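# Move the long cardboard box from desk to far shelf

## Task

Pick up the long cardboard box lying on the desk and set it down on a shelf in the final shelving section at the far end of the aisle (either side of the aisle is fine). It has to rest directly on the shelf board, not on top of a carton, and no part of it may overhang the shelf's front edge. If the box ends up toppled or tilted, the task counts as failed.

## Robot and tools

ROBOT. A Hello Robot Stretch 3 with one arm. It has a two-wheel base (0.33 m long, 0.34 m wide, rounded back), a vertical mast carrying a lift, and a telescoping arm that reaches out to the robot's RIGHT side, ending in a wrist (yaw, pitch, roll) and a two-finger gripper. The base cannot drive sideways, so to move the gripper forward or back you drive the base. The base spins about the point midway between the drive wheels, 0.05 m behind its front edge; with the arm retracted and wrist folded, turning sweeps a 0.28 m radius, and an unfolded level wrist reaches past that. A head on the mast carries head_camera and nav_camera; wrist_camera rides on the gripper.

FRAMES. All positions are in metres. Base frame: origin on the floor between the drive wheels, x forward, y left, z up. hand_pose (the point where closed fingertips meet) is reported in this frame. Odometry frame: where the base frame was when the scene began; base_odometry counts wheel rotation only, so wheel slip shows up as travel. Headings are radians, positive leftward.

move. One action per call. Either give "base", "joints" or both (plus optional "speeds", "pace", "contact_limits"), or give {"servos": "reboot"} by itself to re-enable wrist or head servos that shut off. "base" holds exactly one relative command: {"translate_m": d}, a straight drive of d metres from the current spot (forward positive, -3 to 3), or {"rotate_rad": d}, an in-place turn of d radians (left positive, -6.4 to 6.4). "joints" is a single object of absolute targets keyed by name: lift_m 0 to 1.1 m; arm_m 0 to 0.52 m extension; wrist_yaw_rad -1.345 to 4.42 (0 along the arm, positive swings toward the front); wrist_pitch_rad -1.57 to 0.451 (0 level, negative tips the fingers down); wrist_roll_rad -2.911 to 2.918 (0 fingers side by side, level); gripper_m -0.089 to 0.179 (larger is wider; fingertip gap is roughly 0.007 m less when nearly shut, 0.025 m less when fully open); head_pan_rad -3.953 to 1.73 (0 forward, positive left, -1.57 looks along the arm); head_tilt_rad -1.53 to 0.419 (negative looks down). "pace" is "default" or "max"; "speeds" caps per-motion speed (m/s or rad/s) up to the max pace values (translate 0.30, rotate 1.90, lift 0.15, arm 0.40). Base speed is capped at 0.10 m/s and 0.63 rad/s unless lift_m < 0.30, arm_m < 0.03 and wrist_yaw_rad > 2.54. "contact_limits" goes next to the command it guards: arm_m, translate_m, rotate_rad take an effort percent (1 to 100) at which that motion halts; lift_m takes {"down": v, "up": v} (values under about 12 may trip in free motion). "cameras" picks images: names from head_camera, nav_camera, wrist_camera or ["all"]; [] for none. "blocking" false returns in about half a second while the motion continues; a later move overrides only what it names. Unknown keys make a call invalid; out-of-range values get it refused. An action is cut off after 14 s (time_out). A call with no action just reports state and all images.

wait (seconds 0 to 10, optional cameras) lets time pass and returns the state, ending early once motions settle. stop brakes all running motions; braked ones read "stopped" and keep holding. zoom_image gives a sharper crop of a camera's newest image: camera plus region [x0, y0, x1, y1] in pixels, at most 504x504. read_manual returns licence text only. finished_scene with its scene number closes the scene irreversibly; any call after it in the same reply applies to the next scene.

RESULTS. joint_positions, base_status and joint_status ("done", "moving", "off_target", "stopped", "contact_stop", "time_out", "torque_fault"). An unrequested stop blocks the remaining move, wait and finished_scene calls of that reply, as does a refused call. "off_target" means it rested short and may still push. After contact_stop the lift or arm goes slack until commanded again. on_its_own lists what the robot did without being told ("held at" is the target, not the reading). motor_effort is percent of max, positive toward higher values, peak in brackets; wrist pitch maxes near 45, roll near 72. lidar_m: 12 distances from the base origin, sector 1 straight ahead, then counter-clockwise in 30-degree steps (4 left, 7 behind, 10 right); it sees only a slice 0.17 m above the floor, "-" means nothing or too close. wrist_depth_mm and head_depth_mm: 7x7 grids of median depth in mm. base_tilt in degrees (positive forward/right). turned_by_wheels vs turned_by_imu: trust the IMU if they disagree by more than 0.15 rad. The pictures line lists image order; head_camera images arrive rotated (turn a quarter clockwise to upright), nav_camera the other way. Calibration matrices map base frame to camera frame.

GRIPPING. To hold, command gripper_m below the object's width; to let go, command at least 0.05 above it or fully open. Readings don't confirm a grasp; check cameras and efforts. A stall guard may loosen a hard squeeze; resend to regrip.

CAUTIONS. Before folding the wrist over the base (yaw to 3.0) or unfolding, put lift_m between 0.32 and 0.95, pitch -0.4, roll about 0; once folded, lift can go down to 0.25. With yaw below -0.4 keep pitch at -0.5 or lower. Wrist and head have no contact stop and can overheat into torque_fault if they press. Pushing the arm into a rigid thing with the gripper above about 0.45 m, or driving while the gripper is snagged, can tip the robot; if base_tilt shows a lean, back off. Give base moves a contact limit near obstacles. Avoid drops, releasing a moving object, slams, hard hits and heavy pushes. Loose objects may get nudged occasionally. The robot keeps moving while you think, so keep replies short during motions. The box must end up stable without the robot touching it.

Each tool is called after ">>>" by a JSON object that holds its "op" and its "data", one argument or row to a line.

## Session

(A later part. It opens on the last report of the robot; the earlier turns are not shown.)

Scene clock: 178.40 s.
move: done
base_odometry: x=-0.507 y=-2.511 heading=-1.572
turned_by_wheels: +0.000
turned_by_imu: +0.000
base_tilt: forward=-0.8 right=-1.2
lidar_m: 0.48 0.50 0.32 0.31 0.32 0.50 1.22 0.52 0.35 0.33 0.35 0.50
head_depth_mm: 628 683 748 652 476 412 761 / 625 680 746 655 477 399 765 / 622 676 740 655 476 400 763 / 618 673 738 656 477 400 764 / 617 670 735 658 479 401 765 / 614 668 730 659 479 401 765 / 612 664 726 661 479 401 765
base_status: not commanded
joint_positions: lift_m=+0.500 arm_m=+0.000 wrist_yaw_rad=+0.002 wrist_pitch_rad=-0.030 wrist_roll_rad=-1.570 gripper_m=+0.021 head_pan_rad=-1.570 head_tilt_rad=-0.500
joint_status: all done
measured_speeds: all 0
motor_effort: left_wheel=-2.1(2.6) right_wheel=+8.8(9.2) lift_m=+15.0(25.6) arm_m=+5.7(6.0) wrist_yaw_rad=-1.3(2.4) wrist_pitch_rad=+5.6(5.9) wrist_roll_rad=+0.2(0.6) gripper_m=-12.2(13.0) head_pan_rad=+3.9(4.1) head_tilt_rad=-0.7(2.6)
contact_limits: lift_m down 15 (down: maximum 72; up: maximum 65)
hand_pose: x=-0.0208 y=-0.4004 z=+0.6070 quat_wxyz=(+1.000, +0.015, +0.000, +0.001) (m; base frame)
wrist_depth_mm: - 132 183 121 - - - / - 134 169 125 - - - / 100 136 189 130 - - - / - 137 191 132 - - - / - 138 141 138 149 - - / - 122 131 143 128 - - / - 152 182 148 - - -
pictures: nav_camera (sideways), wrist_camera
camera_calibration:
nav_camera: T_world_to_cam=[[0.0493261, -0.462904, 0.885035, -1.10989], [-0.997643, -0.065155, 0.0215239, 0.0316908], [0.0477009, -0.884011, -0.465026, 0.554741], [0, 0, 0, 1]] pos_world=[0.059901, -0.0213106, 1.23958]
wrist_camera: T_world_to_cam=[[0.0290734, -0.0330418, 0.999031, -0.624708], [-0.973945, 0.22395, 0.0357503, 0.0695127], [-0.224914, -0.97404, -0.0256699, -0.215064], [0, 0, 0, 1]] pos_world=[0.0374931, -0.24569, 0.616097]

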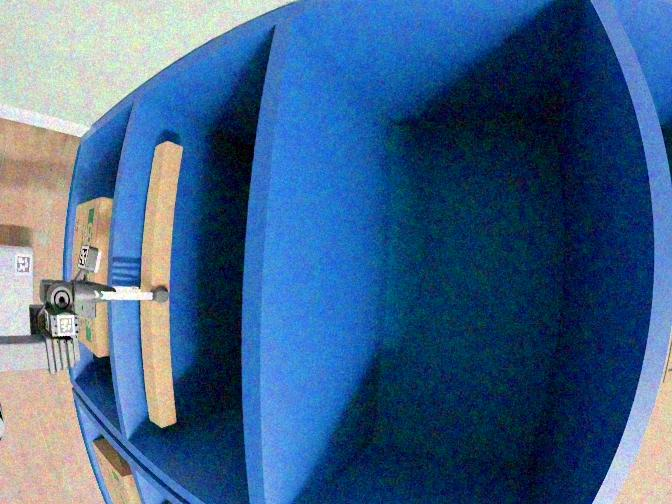

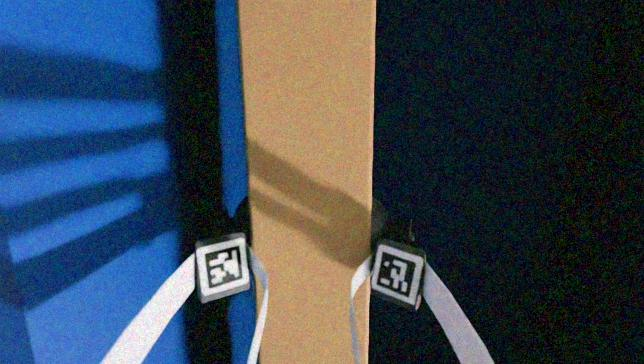

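>>> {"op": "move", "data": {
  "joints": {"lift_m":0.60,"arm_m":0.2},
  "contact_limits": {"arm_m":40}
}}

>>> {"op": "move", "data": {
  "joints": {"wrist_pitch_rad":-0.6},
  "speeds": {"wrist_pitch_rad":0.5}
}}

>>> {"op": "move", "data": {
  "joints": {"lift_m":0.67},
  "contact_limits": {"lift_m":{"up":20}},
  "cameras": ["nav_camera"]
}}

>>> {"op": "move", "data": {
  "joints": {"wrist_pitch_rad":-1.1},
  "speeds": {"wrist_pitch_rad":0.4},
  "cameras": ["nav_camera","wrist_camera"]
}}

Scene clock: 186.90 s.
move: done
base_odometry: x=-0.507 y=-2.511 heading=-1.572
turned_by_wheels: +0.000
turned_by_imu: +0.001
base_tilt: forward=-0.9 right=-1.2
lidar_m: 0.48 0.50 0.32 0.31 0.32 0.50 1.23 0.52 0.35 0.33 0.35 0.50
head_depth_mm: 628 684 747 655 476 412 763 / 626 679 747 654 477 399 510 / 622 676 741 655 478 399 492 / 618 672 736 656 477 400 593 / 616 670 733 656 478 401 729 / 615 668 732 658 479 401 766 / 612 664 727 661 480 401 766
base_status: not commanded
joint_positions: lift_m=+0.600 arm_m=+0.200 wrist_yaw_rad=+0.002 wrist_pitch_rad=-0.030 wrist_roll_rad=-1.570 gripper_m=+0.021 head_pan_rad=-1.570 head_tilt_rad=-0.500
joint_status: all done
measured_speeds: all 0
motor_effort: left_wheel=-1.9(2.6) right_wheel=+9.2(9.4) lift_m=+41.7(49.1) arm_m=+21.6(24.1) wrist_yaw_rad=-2.1(2.5) wrist_pitch_rad=+5.6(5.9) wrist_roll_rad=-0.1(0.7) gripper_m=-12.7(13.3) head_pan_rad=+2.4(4.0) head_tilt_rad=-0.7(2.1)
contact_limits: arm_m 40 (drawing in: default 39, maximum 55; extending or still: default 48, maximum 70)
hand_pose: x=-0.0208 y=-0.6004 z=+0.7072 quat_wxyz=(+1.000, +0.015, +0.000, +0.001) (m; base frame)
wrist_depth_mm: 209 255 - 120 - - - / 211 - 124 124 - - - / 221 261 - 130 - - - / 213 261 - 132 - - - / 214 - 136 138 149 - - / 216 253 129 143 128 - - / 208 - - 148 - - 290
pictures: none

Scene clock: 188.53 s.
move: done
base_odometry: x=-0.507 y=-2.511 heading=-1.572
turned_by_wheels: +0.000
turned_by_imu: +0.000
base_tilt: forward=-0.8 right=-1.2
lidar_m: 0.48 0.50 0.32 0.31 0.32 0.50 1.22 0.52 0.35 0.33 0.35 0.50
head_depth_mm: 628 683 750 653 476 412 754 / 626 680 743 653 477 399 510 / 622 675 739 656 477 400 493 / 620 673 738 655 477 400 610 / 616 670 733 659 479 400 745 / 613 667 728 661 479 401 745 / 612 664 727 660 480 401 747
base_status: not commanded
joint_positions: lift_m=+0.600 arm_m=+0.200 wrist_yaw_rad=+0.002 wrist_pitch_rad=-0.564 wrist_roll_rad=-1.570 gripper_m=+0.021 head_pan_rad=-1.570 head_tilt_rad=-0.500
joint_status: all done
measured_speeds: all 0
motor_effort: left_wheel=-2.1(2.7) right_wheel=+9.1(9.4) lift_m=+37.6(41.3) arm_m=+19.5(21.7) wrist_yaw_rad=-1.9(2.2) wrist_pitch_rad=-6.4(7.9) wrist_roll_rad=+0.3(0.5) gripper_m=-11.6(13.1) head_pan_rad=+2.2(4.1) head_tilt_rad=-1.7(1.7)
contact_limits: arm_m 40 (drawing in: default 39, maximum 55; extending or still: default 48, maximum 70)
hand_pose: x=-0.0210 y=-0.5487 z=+0.5814 quat_wxyz=(+0.960, +0.279, +0.000, +0.001) (m; base frame)
wrist_depth_mm: 108 121 144 120 - - - / 108 121 147 124 - - - / - 131 153 129 - - - / 111 135 155 132 - - - / - 138 152 138 133 - - / 117 129 127 143 126 - - / - 126 172 148 - - -
pictures: none

Scene clock: 190.00 s.
move: done
base_odometry: x=-0.507 y=-2.511 heading=-1.572
turned_by_wheels: +0.000
turned_by_imu: +0.000
base_tilt: forward=-0.9 right=-1.2
lidar_m: 0.48 0.50 0.32 0.31 0.32 0.50 1.22 0.52 0.35 0.34 0.35 0.50
head_depth_mm: 627 683 748 654 475 412 763 / 625 680 743 654 476 399 419 / 623 676 743 655 478 399 452 / 619 674 740 657 479 401 473 / 617 671 735 657 478 401 710 / 615 666 731 659 479 402 727 / 612 664 726 660 480 401 730
base_status: not commanded
joint_positions: lift_m=+0.670 arm_m=+0.200 wrist_yaw_rad=+0.002 wrist_pitch_rad=-0.616 wrist_roll_rad=-1.570 gripper_m=+0.021 head_pan_rad=-1.570 head_tilt_rad=-0.500
joint_status: all done
measured_speeds: all 0
motor_effort: left_wheel=-2.4(2.8) right_wheel=+9.0(9.3) lift_m=+43.6(48.8) arm_m=+18.4(20.0) wrist_yaw_rad=-1.8(2.5) wrist_pitch_rad=+3.2(6.3) wrist_roll_rad=+0.3(0.8) gripper_m=-11.1(12.2) head_pan_rad=+3.1(3.6) head_tilt_rad=+0.0(1.4)
contact_limits: arm_m 40 (drawing in: default 39, maximum 55; extending or still: default 48, maximum 70); lift_m up 20 (down: maximum 72; up: maximum 65)
hand_pose: x=-0.0210 y=-0.5402 z=+0.6411 quat_wxyz=(+0.953, +0.304, +0.000, +0.001) (m; base frame)
wrist_depth_mm: 156 183 205 121 - - - / 159 184 208 125 - - - / 162 186 221 130 - - - / 165 192 222 133 - - - / 168 196 136 138 149 - - / 174 188 130 143 125 - - / 172 222 239 149 - - -
pictures: nav_camera (sideways)
camera_calibration:
nav_camera: T_world_to_cam=[[0.0493261, -0.462904, 0.885035, -1.10989], [-0.997643, -0.065155, 0.0215239, 0.0316908], [0.0477009, -0.884011, -0.465026, 0.554741], [0, 0, 0, 1]] pos_world=[0.059901, -0.0213106, 1.23958]

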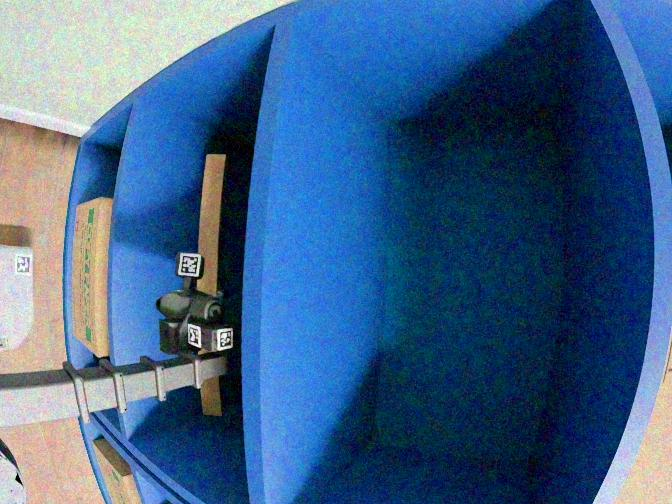

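Scene clock: 191.70 s.
move: done
base_odometry: x=-0.507 y=-2.511 heading=-1.572
turned_by_wheels: +0.000
turned_by_imu: +0.000
base_tilt: forward=-0.8 right=-1.1
lidar_m: 0.48 0.50 0.32 0.31 0.32 0.50 1.23 0.51 0.35 0.33 0.35 0.50
head_depth_mm: 626 683 747 652 476 411 761 / 625 679 746 654 476 399 419 / 623 677 744 655 477 399 451 / 620 672 739 656 478 400 468 / 616 670 733 657 478 400 764 / 615 665 728 661 479 401 765 / 612 663 728 661 480 401 766
base_status: not commanded
joint_positions: lift_m=+0.670 arm_m=+0.200 wrist_yaw_rad=+0.002 wrist_pitch_rad=-1.083 wrist_roll_rad=-1.570 gripper_m=+0.021 head_pan_rad=-1.570 head_tilt_rad=-0.500
joint_status: all done
measured_speeds: all 0
motor_effort: left_wheel=-2.0(2.7) right_wheel=+8.7(9.3) lift_m=+36.3(44.9) arm_m=+16.6(18.4) wrist_yaw_rad=-1.8(2.4) wrist_pitch_rad=-3.0(5.6) wrist_roll_rad=-0.1(0.5) gripper_m=-10.4(12.4) head_pan_rad=+2.8(3.7) head_tilt_rad=+0.0(1.5)
contact_limits: arm_m 40 (drawing in: default 39, maximum 55; extending or still: default 48, maximum 70); lift_m up 20 (down: maximum 72; up: maximum 65)
hand_pose: x=-0.0212 y=-0.4439 z=+0.5711 quat_wxyz=(+0.857, +0.516, +0.001, +0.000) (m; base frame)
wrist_depth_mm: - 143 154 120 205 240 - / 136 146 156 123 215 248 - / 138 152 163 129 225 256 - / 141 154 171 132 233 260 - / 149 159 136 138 243 - - / 152 160 129 144 129 - - / 155 177 188 148 252 - -
pictures: nav_camera (sideways), wrist_camera
camera_calibration:
nav_camera: T_world_to_cam=[[0.0493261, -0.462904, 0.885035, -1.10989], [-0.997643, -0.065155, 0.0215239, 0.0316908], [0.0477009, -0.884011, -0.465026, 0.554741], [0, 0, 0, 1]] pos_world=[0.059901, -0.0213106, 1.23958]
wrist_camera: T_world_to_cam=[[0.0299478, -0.884283, 0.46599, -0.663764], [-0.97357, 0.0797981, 0.213997, -0.0856794], [-0.226419, -0.460083, -0.858521, 0.445337], [0, 0, 0, 1]] pos_world=[0.037296, -0.375226, 0.709974]

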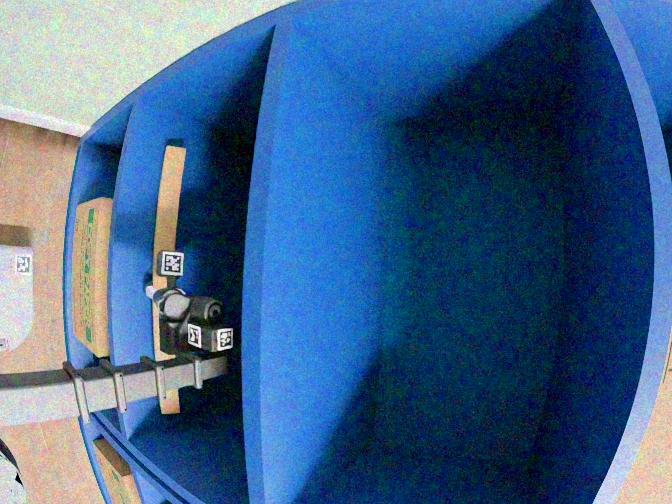

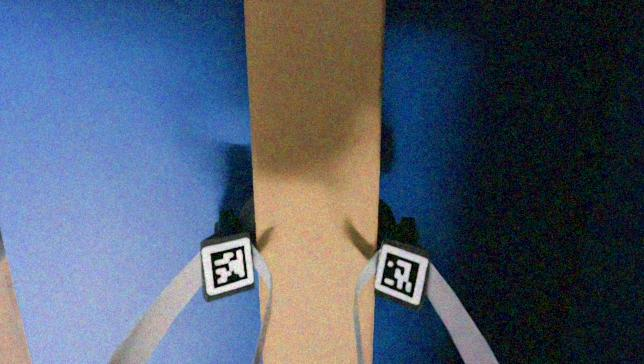

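>>> {"op": "move", "data": {
  "joints": {"wrist_pitch_rad":-1.3,"arm_m":0.26},
  "speeds": {"wrist_pitch_rad":0.4,"arm_m":0.1}
}}

>>> {"op": "move", "data": {
  "joints": {"lift_m":0.60},
  "speeds": {"lift_m":0.03},
  "contact_limits": {"lift_m":{"down":13}},
  "cameras": ["nav_camera","wrist_camera"]
}}

Scene clock: 194.70 s.
move: done
base_odometry: x=-0.507 y=-2.511 heading=-1.572
turned_by_wheels: +0.000
turned_by_imu: -0.001
base_tilt: forward=-0.9 right=-1.3
lidar_m: 0.48 0.50 0.32 0.31 0.32 0.50 1.21 0.52 0.35 0.33 0.35 0.50
head_depth_mm: 630 686 754 655 477 412 710 / 628 681 747 655 477 401 425 / 624 677 744 658 478 400 680 / 621 675 738 657 479 401 574 / 619 671 734 661 480 401 665 / 614 670 731 660 480 402 766 / 613 666 727 664 481 402 766
base_status: not commanded
joint_positions: lift_m=+0.670 arm_m=+0.260 wrist_yaw_rad=+0.000 wrist_pitch_rad=-1.281 wrist_roll_rad=-1.571 gripper_m=+0.020 head_pan_rad=-1.570 head_tilt_rad=-0.500
joint_status: all done
measured_speeds: all 0
motor_effort: left_wheel=-2.2(2.9) right_wheel=+5.7(9.3) lift_m=+12.4(13.3) arm_m=+23.3(24.5) wrist_yaw_rad=+0.1(2.5) wrist_pitch_rad=-3.3(19.7) wrist_roll_rad=+0.3(0.8) gripper_m=-11.6(12.2) head_pan_rad=+2.6(3.7) head_tilt_rad=-0.2(1.3)
contact_limits: lift_m up 20 (down: maximum 72; up: maximum 65)
hand_pose: x=-0.0214 y=-0.4552 z=+0.5563 quat_wxyz=(+0.802, +0.598, +0.000, +0.000) (m; base frame)
wrist_depth_mm: 138 144 151 115 175 193 208 / 141 150 157 120 185 200 220 / 145 154 162 124 193 210 228 / 149 157 168 128 199 219 240 / 156 163 143 133 154 228 252 / 160 168 129 138 128 240 260 / 165 168 187 144 225 249 -
pictures: none

Scene clock: 195.10 s.
move: contact_stop
base_odometry: x=-0.507 y=-2.511 heading=-1.572
turned_by_wheels: +0.000
turned_by_imu: +0.000
base_tilt: forward=-0.9 right=-1.2
lidar_m: 0.48 0.50 0.32 0.31 0.32 0.50 1.22 0.52 0.35 0.33 0.35 0.50
head_depth_mm: 630 686 752 653 476 412 711 / 627 681 744 655 477 401 424 / 624 678 743 656 478 400 680 / 620 675 739 658 478 400 571 / 618 672 734 659 479 401 666 / 615 668 730 662 480 401 767 / 612 665 725 662 480 401 766
base_status: not commanded
joint_positions: lift_m=+0.672 arm_m=+0.260 wrist_yaw_rad=+0.000 wrist_pitch_rad=-1.280 wrist_roll_rad=-1.571 gripper_m=+0.020 head_pan_rad=-1.570 head_tilt_rad=-0.500
joint_status: lift_m contact_stop (moved +0.002 of -0.070)
measured_speeds: translate_m=+0.000 rotate_rad=+0.000 lift_m=+0.007 arm_m=+0.000 wrist_yaw_rad=+0.000 wrist_pitch_rad=+0.000 wrist_roll_rad=+0.000 head_pan_rad=+0.000 head_tilt_rad=+0.000
on_its_own: lift_m is slack since a contact_stop (your +0.600 is given up)
motor_effort: left_wheel=-2.3(2.4) right_wheel=+5.7(5.9) lift_m=+20.5(20.5) arm_m=+22.0(23.1) wrist_yaw_rad=+0.0(1.1) wrist_pitch_rad=-3.5(3.6) wrist_roll_rad=+0.3(1.1) gripper_m=-11.4(11.7) head_pan_rad=+3.1(3.2) head_tilt_rad=-0.4(1.0)
contact_limits: lift_m down 13 (down: maximum 72; up: maximum 65)
hand_pose: x=-0.0214 y=-0.4554 z=+0.5582 quat_wxyz=(+0.802, +0.597, +0.000, +0.000) (m; base frame)
wrist_depth_mm: 138 144 151 116 177 193 210 / 142 150 158 120 186 201 222 / 145 155 163 124 193 212 230 / 151 158 169 128 199 220 242 / 157 164 143 134 162 230 252 / 161 169 130 139 128 241 262 / 166 169 189 145 227 253 -
pictures: nav_camera (sideways), wrist_camera
camera_calibration:
nav_camera: T_world_to_cam=[[0.0493261, -0.462904, 0.885035, -1.10989], [-0.997643, -0.065155, 0.0215239, 0.0316908], [0.0477009, -0.884011, -0.465026, 0.554741], [0, 0, 0, 1]] pos_world=[0.059901, -0.0213106, 1.23958]
wrist_camera: T_world_to_cam=[[0.0286895, -0.958448, 0.283821, -0.600077], [-0.97342, 0.0377559, 0.225896, -0.107999], [-0.227225, -0.282758, -0.931889, 0.550579], [0, 0, 0, 1]] pos_world=[0.0371927, -0.415385, 0.707789]

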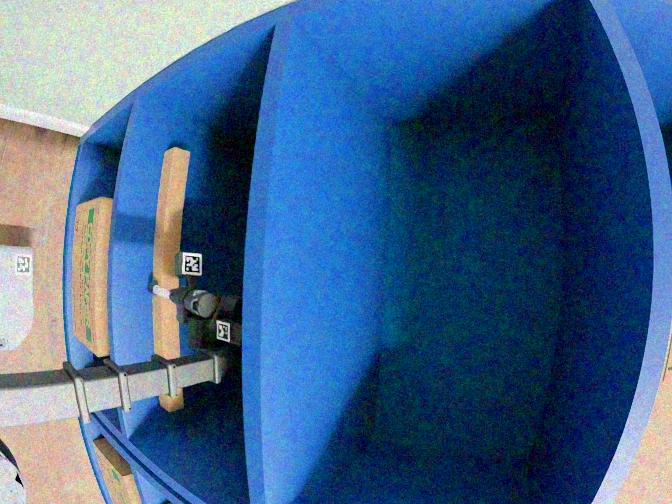

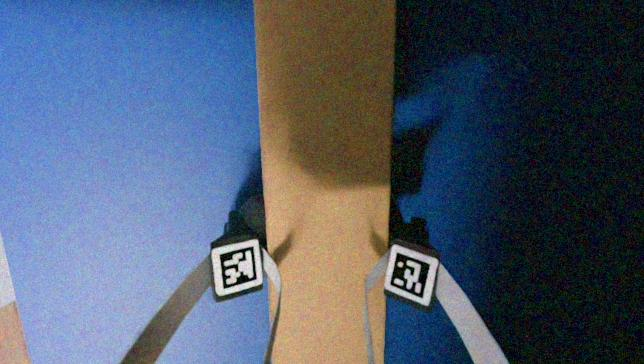

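>>> {"op": "move", "data": {
  "joints": {"lift_m":0.671}
}}

>>> {"op": "move", "data": {
  "joints": {"gripper_m":0.11},
  "cameras": ["nav_camera","wrist_camera"]
}}

Scene clock: 196.40 s.
move: done
base_odometry: x=-0.507 y=-2.511 heading=-1.572
turned_by_wheels: +0.000
turned_by_imu: +0.000
base_tilt: forward=-0.9 right=-1.2
lidar_m: 0.48 0.50 0.32 0.31 0.32 0.50 1.22 0.52 0.35 0.33 0.35 0.50
head_depth_mm: 628 685 753 656 477 412 710 / 627 681 748 657 478 400 424 / 624 679 743 658 478 400 679 / 620 675 739 658 479 401 570 / 619 670 736 659 479 401 665 / 616 668 731 661 480 401 766 / 612 666 729 663 481 402 768
base_status: not commanded
joint_positions: lift_m=+0.671 arm_m=+0.260 wrist_yaw_rad=+0.000 wrist_pitch_rad=-1.280 wrist_roll_rad=-1.571 gripper_m=+0.020 head_pan_rad=-1.570 head_tilt_rad=-0.500
joint_status: all done
measured_speeds: all 0
on_its_own: lift_m is at rest, and its effort (-11.2) is outside its rest range (+3 to +55)
motor_effort: left_wheel=-1.6(2.6) right_wheel=+5.5(6.1) lift_m=-11.2(24.0) arm_m=+17.1(19.2) wrist_yaw_rad=-1.1(1.1) wrist_pitch_rad=-3.5(3.6) wrist_roll_rad=+0.4(0.7) gripper_m=-11.7(11.8) head_pan_rad=+3.2(3.9) head_tilt_rad=+0.0(1.0)
hand_pose: x=-0.0214 y=-0.4553 z=+0.5573 quat_wxyz=(+0.802, +0.598, +0.000, +0.000) (m; base frame)
wrist_depth_mm: 138 144 151 116 177 193 210 / 142 150 157 120 185 201 220 / 145 154 163 123 194 211 229 / 151 157 169 128 199 219 243 / 156 164 143 134 160 229 253 / 161 168 130 138 131 240 262 / 165 169 189 144 226 250 -
pictures: none

Scene clock: 197.87 s.
move: done
base_odometry: x=-0.507 y=-2.511 heading=-1.572
turned_by_wheels: +0.000
turned_by_imu: +0.000
base_tilt: forward=-0.9 right=-1.2
lidar_m: 0.48 0.50 0.32 0.31 0.32 0.50 1.22 0.52 0.35 0.33 0.35 0.50
head_depth_mm: 628 684 749 655 476 412 712 / 627 681 745 656 477 399 424 / 624 677 740 654 477 400 692 / 621 676 738 656 478 400 608 / 618 671 734 659 478 401 682 / 616 668 730 661 480 401 716 / 612 663 727 663 480 402 766
base_status: not commanded
joint_positions: lift_m=+0.671 arm_m=+0.260 wrist_yaw_rad=+0.000 wrist_pitch_rad=-1.218 wrist_roll_rad=-1.571 gripper_m=+0.110 head_pan_rad=-1.570 head_tilt_rad=-0.500
joint_status: all done
measured_speeds: all 0
on_its_own: wrist_pitch_rad is at rest, and its effort (-15.0) is outside its rest range (-8 to +12)
motor_effort: left_wheel=-2.0(2.7) right_wheel=+5.6(6.0) lift_m=+9.6(11.1) arm_m=+12.2(17.2) wrist_yaw_rad=+0.1(0.9) wrist_pitch_rad=-15.0(15.4) wrist_roll_rad=+0.4(0.8) gripper_m=+16.3(96.4) head_pan_rad=+2.7(3.5) head_tilt_rad=+0.3(1.2)
hand_pose: x=-0.0214 y=-0.4711 z=+0.5610 quat_wxyz=(+0.820, +0.572, +0.000, +0.000) (m; base frame)
wrist_depth_mm: 135 143 153 121 187 207 232 / 140 149 157 124 194 215 244 / 142 153 162 128 199 226 253 / 146 156 169 133 209 235 260 / 153 160 147 138 149 249 - / 158 159 181 145 156 125 - / - 176 189 151 237 255 -
pictures: nav_camera (sideways), wrist_camera
camera_calibration:
nav_camera: T_world_to_cam=[[0.0493261, -0.462904, 0.885035, -1.10989], [-0.997643, -0.065155, 0.0215239, 0.0316908], [0.0477009, -0.884011, -0.465026, 0.554741], [0, 0, 0, 1]] pos_world=[0.059901, -0.0213106, 1.23958]
wrist_camera: T_world_to_cam=[[0.0287551, -0.938896, 0.342999, -0.639735], [-0.973417, 0.0517013, 0.223128, -0.0998892], [-0.227228, -0.340297, -0.91245, 0.510638], [0, 0, 0, 1]] pos_world=[0.0371929, -0.421712, 0.707648]

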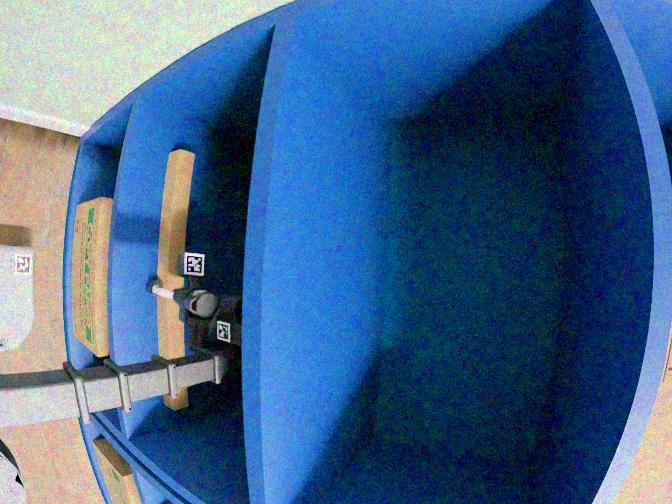

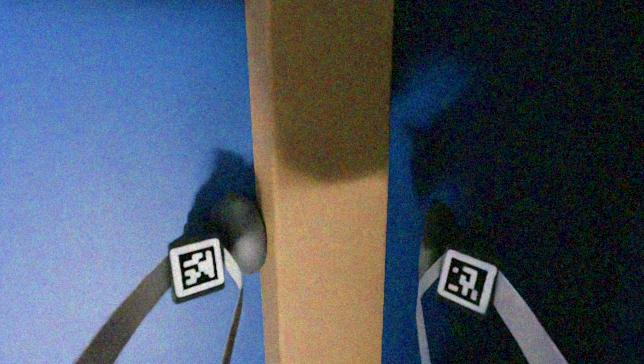

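>>> {"op": "move", "data": {
  "joints": {"lift_m":0.688},
  "speeds": {"lift_m":0.03},
  "contact_limits": {"lift_m":{"up":15}}
}}

>>> {"op": "move", "data": {
  "joints": {"gripper_m":0.16},
  "cameras": ["nav_camera","wrist_camera"]
}}

Scene clock: 203.30 s.
move: done
base_odometry: x=-0.507 y=-2.511 heading=-1.572
turned_by_wheels: +0.000
turned_by_imu: +0.001
base_tilt: forward=-0.8 right=-1.2
lidar_m: 0.48 0.50 0.32 0.31 0.32 0.50 1.22 0.52 0.35 0.34 0.35 0.49
head_depth_mm: 628 683 748 653 476 412 713 / 624 680 746 653 477 399 408 / 623 678 741 656 478 399 691 / 620 675 738 656 478 400 562 / 615 672 732 659 479 400 681 / 614 667 730 660 479 401 717 / 612 664 725 661 479 391 768
base_status: not commanded
joint_positions: lift_m=+0.688 arm_m=+0.260 wrist_yaw_rad=+0.000 wrist_pitch_rad=-1.296 wrist_roll_rad=-1.571 gripper_m=+0.110 head_pan_rad=-1.570 head_tilt_rad=-0.500
joint_status: all done
measured_speeds: all 0
motor_effort: left_wheel=-1.9(2.8) right_wheel=+5.5(6.0) lift_m=+43.9(46.8) arm_m=-2.4(2.4) wrist_yaw_rad=-0.2(0.7) wrist_pitch_rad=-0.4(15.0) wrist_roll_rad=+0.6(0.7) gripper_m=+0.7(16.9) head_pan_rad=+2.4(3.3) head_tilt_rad=+0.7(1.5)
contact_limits: lift_m up 15 (down: maximum 72; up: maximum 65)
hand_pose: x=-0.0214 y=-0.4513 z=+0.5735 quat_wxyz=(+0.797, +0.604, +0.000, +0.000) (m; base frame)
wrist_depth_mm: 151 158 169 137 139 205 220 / 156 163 174 138 145 214 231 / 160 168 179 145 204 223 243 / 164 173 185 150 157 232 255 / 170 174 191 156 158 243 262 / 174 120 201 163 166 125 - / - 191 209 170 242 254 -
pictures: none

Scene clock: 204.33 s.
move: done
base_odometry: x=-0.507 y=-2.511 heading=-1.572
turned_by_wheels: +0.000
turned_by_imu: +0.000
base_tilt: forward=-0.9 right=-1.2
lidar_m: 0.48 0.50 0.32 0.31 0.32 0.50 1.21 0.51 0.35 0.34 0.35 0.50
head_depth_mm: 629 683 749 652 475 411 712 / 624 679 745 654 476 400 407 / 622 676 741 656 477 399 692 / 620 674 739 656 478 400 559 / 618 669 733 658 478 400 681 / 613 667 729 659 480 401 715 / 614 664 726 659 480 392 766
base_status: not commanded
joint_positions: lift_m=+0.688 arm_m=+0.260 wrist_yaw_rad=+0.000 wrist_pitch_rad=-1.297 wrist_roll_rad=-1.571 gripper_m=+0.160 head_pan_rad=-1.570 head_tilt_rad=-0.500
joint_status: all done
measured_speeds: all 0
motor_effort: left_wheel=-1.7(2.6) right_wheel=+5.7(5.9) lift_m=+43.7(44.0) arm_m=-5.8(5.8) wrist_yaw_rad=+0.1(1.0) wrist_pitch_rad=-0.4(0.6) wrist_roll_rad=+0.3(0.8) gripper_m=+1.0(84.9) head_pan_rad=+2.6(3.3) head_tilt_rad=+1.3(1.8)
contact_limits: lift_m up 15 (down: maximum 72; up: maximum 65)
hand_pose: x=-0.0214 y=-0.4512 z=+0.5735 quat_wxyz=(+0.797, +0.604, +0.000, +0.000) (m; base frame)
wrist_depth_mm: 151 158 169 137 139 206 220 / 156 163 174 139 144 214 232 / 161 167 179 144 205 223 244 / 165 173 184 150 157 231 255 / - 179 190 156 164 142 261 / - 187 200 163 235 121 - / 185 192 207 170 242 256 -
pictures: nav_camera (sideways), wrist_camera
camera_calibration:
nav_camera: T_world_to_cam=[[0.0493261, -0.462904, 0.885035, -1.10989], [-0.997643, -0.065155, 0.0215239, 0.0316908], [0.0477009, -0.884011, -0.465026, 0.554741], [0, 0, 0, 1]] pos_world=[0.059901, -0.0213106, 1.23958]
wrist_camera: T_world_to_cam=[[0.0286738, -0.963053, 0.267782, -0.593194], [-0.973418, 0.0339964, 0.226497, -0.113661], [-0.227232, -0.267159, -0.936478, 0.575726], [0, 0, 0, 1]] pos_world=[0.0371927, -0.413602, 0.723746]

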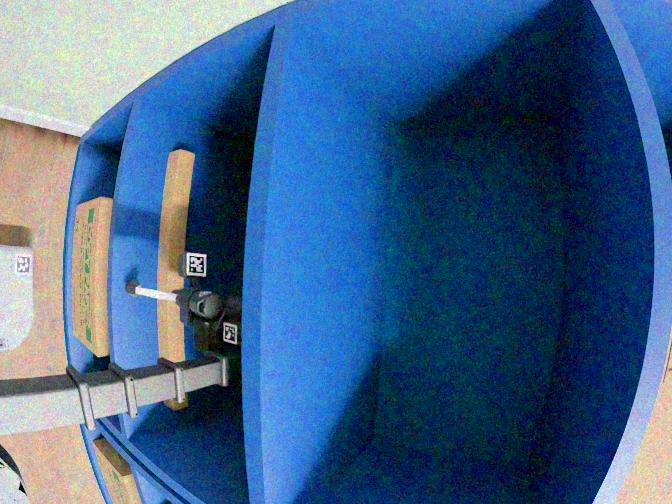

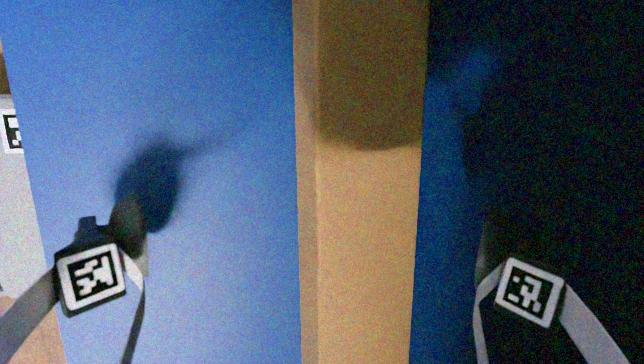

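>>> {"op": "move", "data": {
  "joints": {"wrist_pitch_rad":-1.1,"arm_m":0.225},
  "speeds": {"wrist_pitch_rad":0.3,"arm_m":0.08}
}}

>>> {"op": "move", "data": {
  "joints": {"wrist_pitch_rad":-0.85,"arm_m":0.16},
  "speeds": {"wrist_pitch_rad":0.3,"arm_m":0.08},
  "cameras": ["nav_camera","wrist_camera"]
}}

Scene clock: 207.00 s.
move: done
base_odometry: x=-0.507 y=-2.511 heading=-1.572
turned_by_wheels: +0.000
turned_by_imu: +0.000
base_tilt: forward=-0.8 right=-1.2
lidar_m: 0.48 0.50 0.32 0.31 0.32 0.50 1.22 0.52 0.35 0.33 0.35 0.50
head_depth_mm: 628 684 747 652 476 411 715 / 625 681 746 655 477 399 407 / 621 675 743 655 477 400 468 / 619 672 739 657 478 400 539 / 617 671 735 657 479 401 691 / 616 668 730 659 479 401 715 / 612 664 725 660 480 392 765
base_status: not commanded
joint_positions: lift_m=+0.688 arm_m=+0.225 wrist_yaw_rad=+0.000 wrist_pitch_rad=-1.107 wrist_roll_rad=-1.571 gripper_m=+0.160 head_pan_rad=-1.570 head_tilt_rad=-0.500
joint_status: all done
measured_speeds: all 0
motor_effort: left_wheel=-2.4(2.9) right_wheel=+5.6(5.9) lift_m=+42.2(43.8) arm_m=-20.2(22.9) wrist_yaw_rad=-0.4(0.8) wrist_pitch_rad=+1.5(4.3) wrist_roll_rad=+0.4(1.0) gripper_m=+1.2(1.5) head_pan_rad=+2.6(3.4) head_tilt_rad=+0.7(1.9)
contact_limits: lift_m up 15 (down: maximum 72; up: maximum 65)
hand_pose: x=-0.0214 y=-0.4630 z=+0.5868 quat_wxyz=(+0.850, +0.526, +0.000, +0.000) (m; base frame)
wrist_depth_mm: 144 156 169 143 221 252 - / 150 160 175 148 230 257 - / 153 166 181 152 239 264 - / 159 170 187 158 249 - - / - 177 194 166 255 141 - / - 185 204 174 259 121 - / 172 190 213 183 - - -
pictures: none

Scene clock: 208.67 s.
move: done
base_odometry: x=-0.507 y=-2.511 heading=-1.572
turned_by_wheels: +0.000
turned_by_imu: +0.000
base_tilt: forward=-0.9 right=-1.2
lidar_m: 0.48 0.50 0.32 0.31 0.32 0.50 1.22 0.52 0.35 0.34 0.35 0.50
head_depth_mm: 628 683 750 650 477 412 713 / 626 681 744 655 477 399 409 / 622 676 742 656 477 399 406 / 621 674 737 657 478 400 443 / 615 670 734 659 479 401 716 / 615 668 730 659 480 401 716 / 612 664 726 661 480 392 766
base_status: not commanded
joint_positions: lift_m=+0.688 arm_m=+0.160 wrist_yaw_rad=+0.000 wrist_pitch_rad=-0.862 wrist_roll_rad=-1.571 gripper_m=+0.160 head_pan_rad=-1.570 head_tilt_rad=-0.500
joint_status: all done
measured_speeds: all 0
motor_effort: left_wheel=-2.2(2.8) right_wheel=+5.5(5.9) lift_m=+39.9(42.5) arm_m=-20.8(22.2) wrist_yaw_rad=+0.0(0.9) wrist_pitch_rad=+2.3(5.4) wrist_roll_rad=+0.1(0.8) gripper_m=-0.2(1.5) head_pan_rad=+2.7(3.6) head_tilt_rad=+0.8(2.3)
contact_limits: lift_m up 15 (down: maximum 72; up: maximum 65)
hand_pose: x=-0.0214 y=-0.4535 z=+0.6165 quat_wxyz=(+0.908, +0.418, +0.000, +0.000) (m; base frame)
wrist_depth_mm: 150 167 182 178 - - - / 154 172 190 181 - - - / 157 178 197 187 - - - / 162 185 203 193 - - - / 161 189 213 203 - 141 - / - 196 220 206 - 121 - / 172 200 231 218 - - -
pictures: nav_camera (sideways), wrist_camera
camera_calibration:
nav_camera: T_world_to_cam=[[0.0493261, -0.462904, 0.885035, -1.10989], [-0.997643, -0.065155, 0.0215239, 0.0316908], [0.0477009, -0.884011, -0.465026, 0.554741], [0, 0, 0, 1]] pos_world=[0.059901, -0.0213106, 1.23958]
wrist_camera: T_world_to_cam=[[0.0289877, -0.760985, 0.648122, -0.749711], [-0.973413, 0.125896, 0.191356, -0.05998], [-0.227215, -0.636437, -0.737103, 0.325006], [0, 0, 0, 1]] pos_world=[0.0371936, -0.356121, 0.736945]

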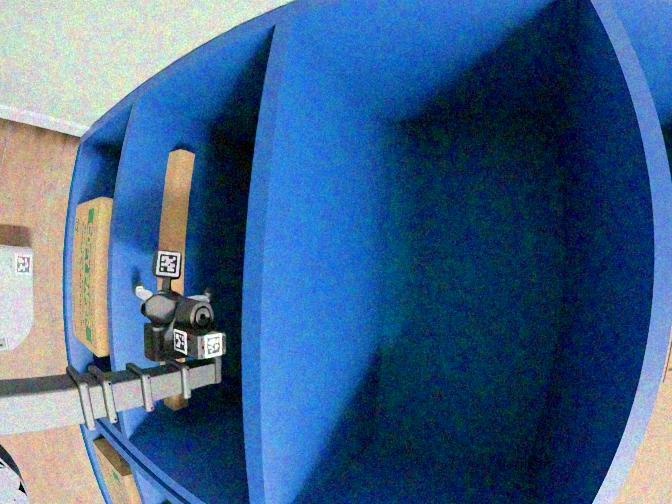

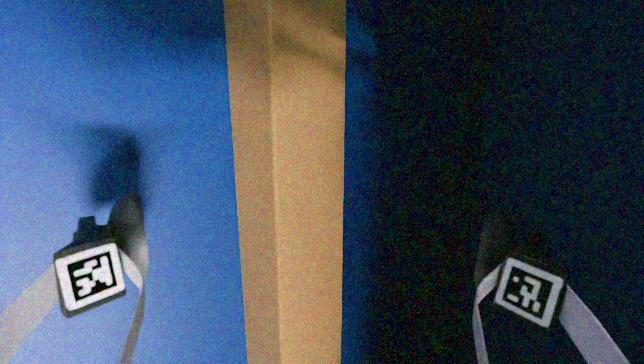

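>>> {"op": "move", "data": {
  "joints": {"arm_m":0.0},
  "contact_limits": {"arm_m":30},
  "cameras": ["nav_camera"]
}}

Scene clock: 212.43 s.
move: done
base_odometry: x=-0.507 y=-2.511 heading=-1.572
turned_by_wheels: +0.000
turned_by_imu: +0.001
base_tilt: forward=-0.9 right=-1.2
lidar_m: 0.48 0.49 0.32 0.31 0.32 0.50 1.22 0.51 0.35 0.33 0.35 0.50
head_depth_mm: 628 686 750 653 476 412 714 / 624 680 745 654 477 400 715 / 622 678 743 656 477 400 714 / 621 674 737 656 478 400 715 / 617 670 733 659 480 400 714 / 616 667 728 661 480 401 715 / 613 664 725 660 480 401 768
base_status: not commanded
joint_positions: lift_m=+0.688 arm_m=+0.000 wrist_yaw_rad=+0.000 wrist_pitch_rad=-0.862 wrist_roll_rad=-1.571 gripper_m=+0.160 head_pan_rad=-1.570 head_tilt_rad=-0.500
joint_status: all done
measured_speeds: all 0
motor_effort: left_wheel=-2.6(2.7) right_wheel=+5.7(6.0) lift_m=+35.7(38.9) arm_m=-21.2(22.7) wrist_yaw_rad=-0.2(1.2) wrist_pitch_rad=+2.1(2.4) wrist_roll_rad=+0.4(0.8) gripper_m=+0.6(1.8) head_pan_rad=+3.4(3.6) head_tilt_rad=+2.3(2.6)
contact_limits: arm_m 30 (drawing in: default 39, maximum 55; extending or still: default 48, maximum 70); lift_m up 15 (down: maximum 72; up: maximum 65)
hand_pose: x=-0.0214 y=-0.2936 z=+0.6166 quat_wxyz=(+0.908, +0.418, +0.000, +0.000) (m; base frame)
wrist_depth_mm: 559 550 372 240 271 270 - / 569 575 383 243 281 - - / 585 598 394 250 289 - - / 600 637 418 254 300 - - / - 147 440 258 317 141 - / - 679 460 - 331 122 - / 632 698 - - 348 - -
pictures: nav_camera (sideways)
camera_calibration:
nav_camera: T_world_to_cam=[[0.0493261, -0.462904, 0.885035, -1.10989], [-0.997643, -0.065155, 0.0215239, 0.0316908], [0.0477009, -0.884011, -0.465026, 0.554741], [0, 0, 0, 1]] pos_world=[0.059901, -0.0213106, 1.23958]

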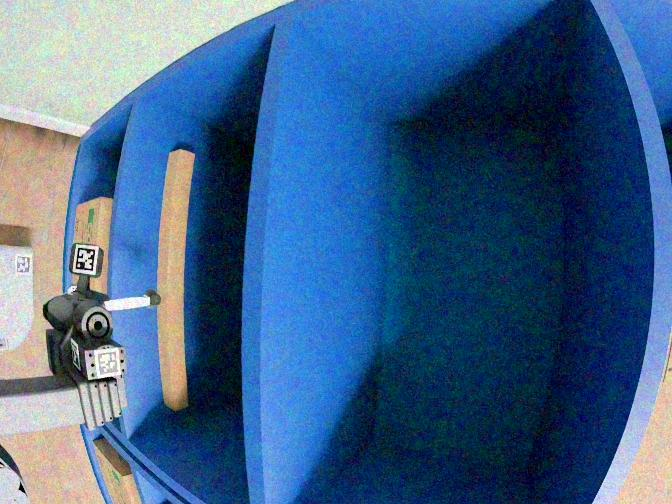

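>>> {"op": "finished_scene", "data": {
  "scene": 2
}}

The scene is finished: the task was done.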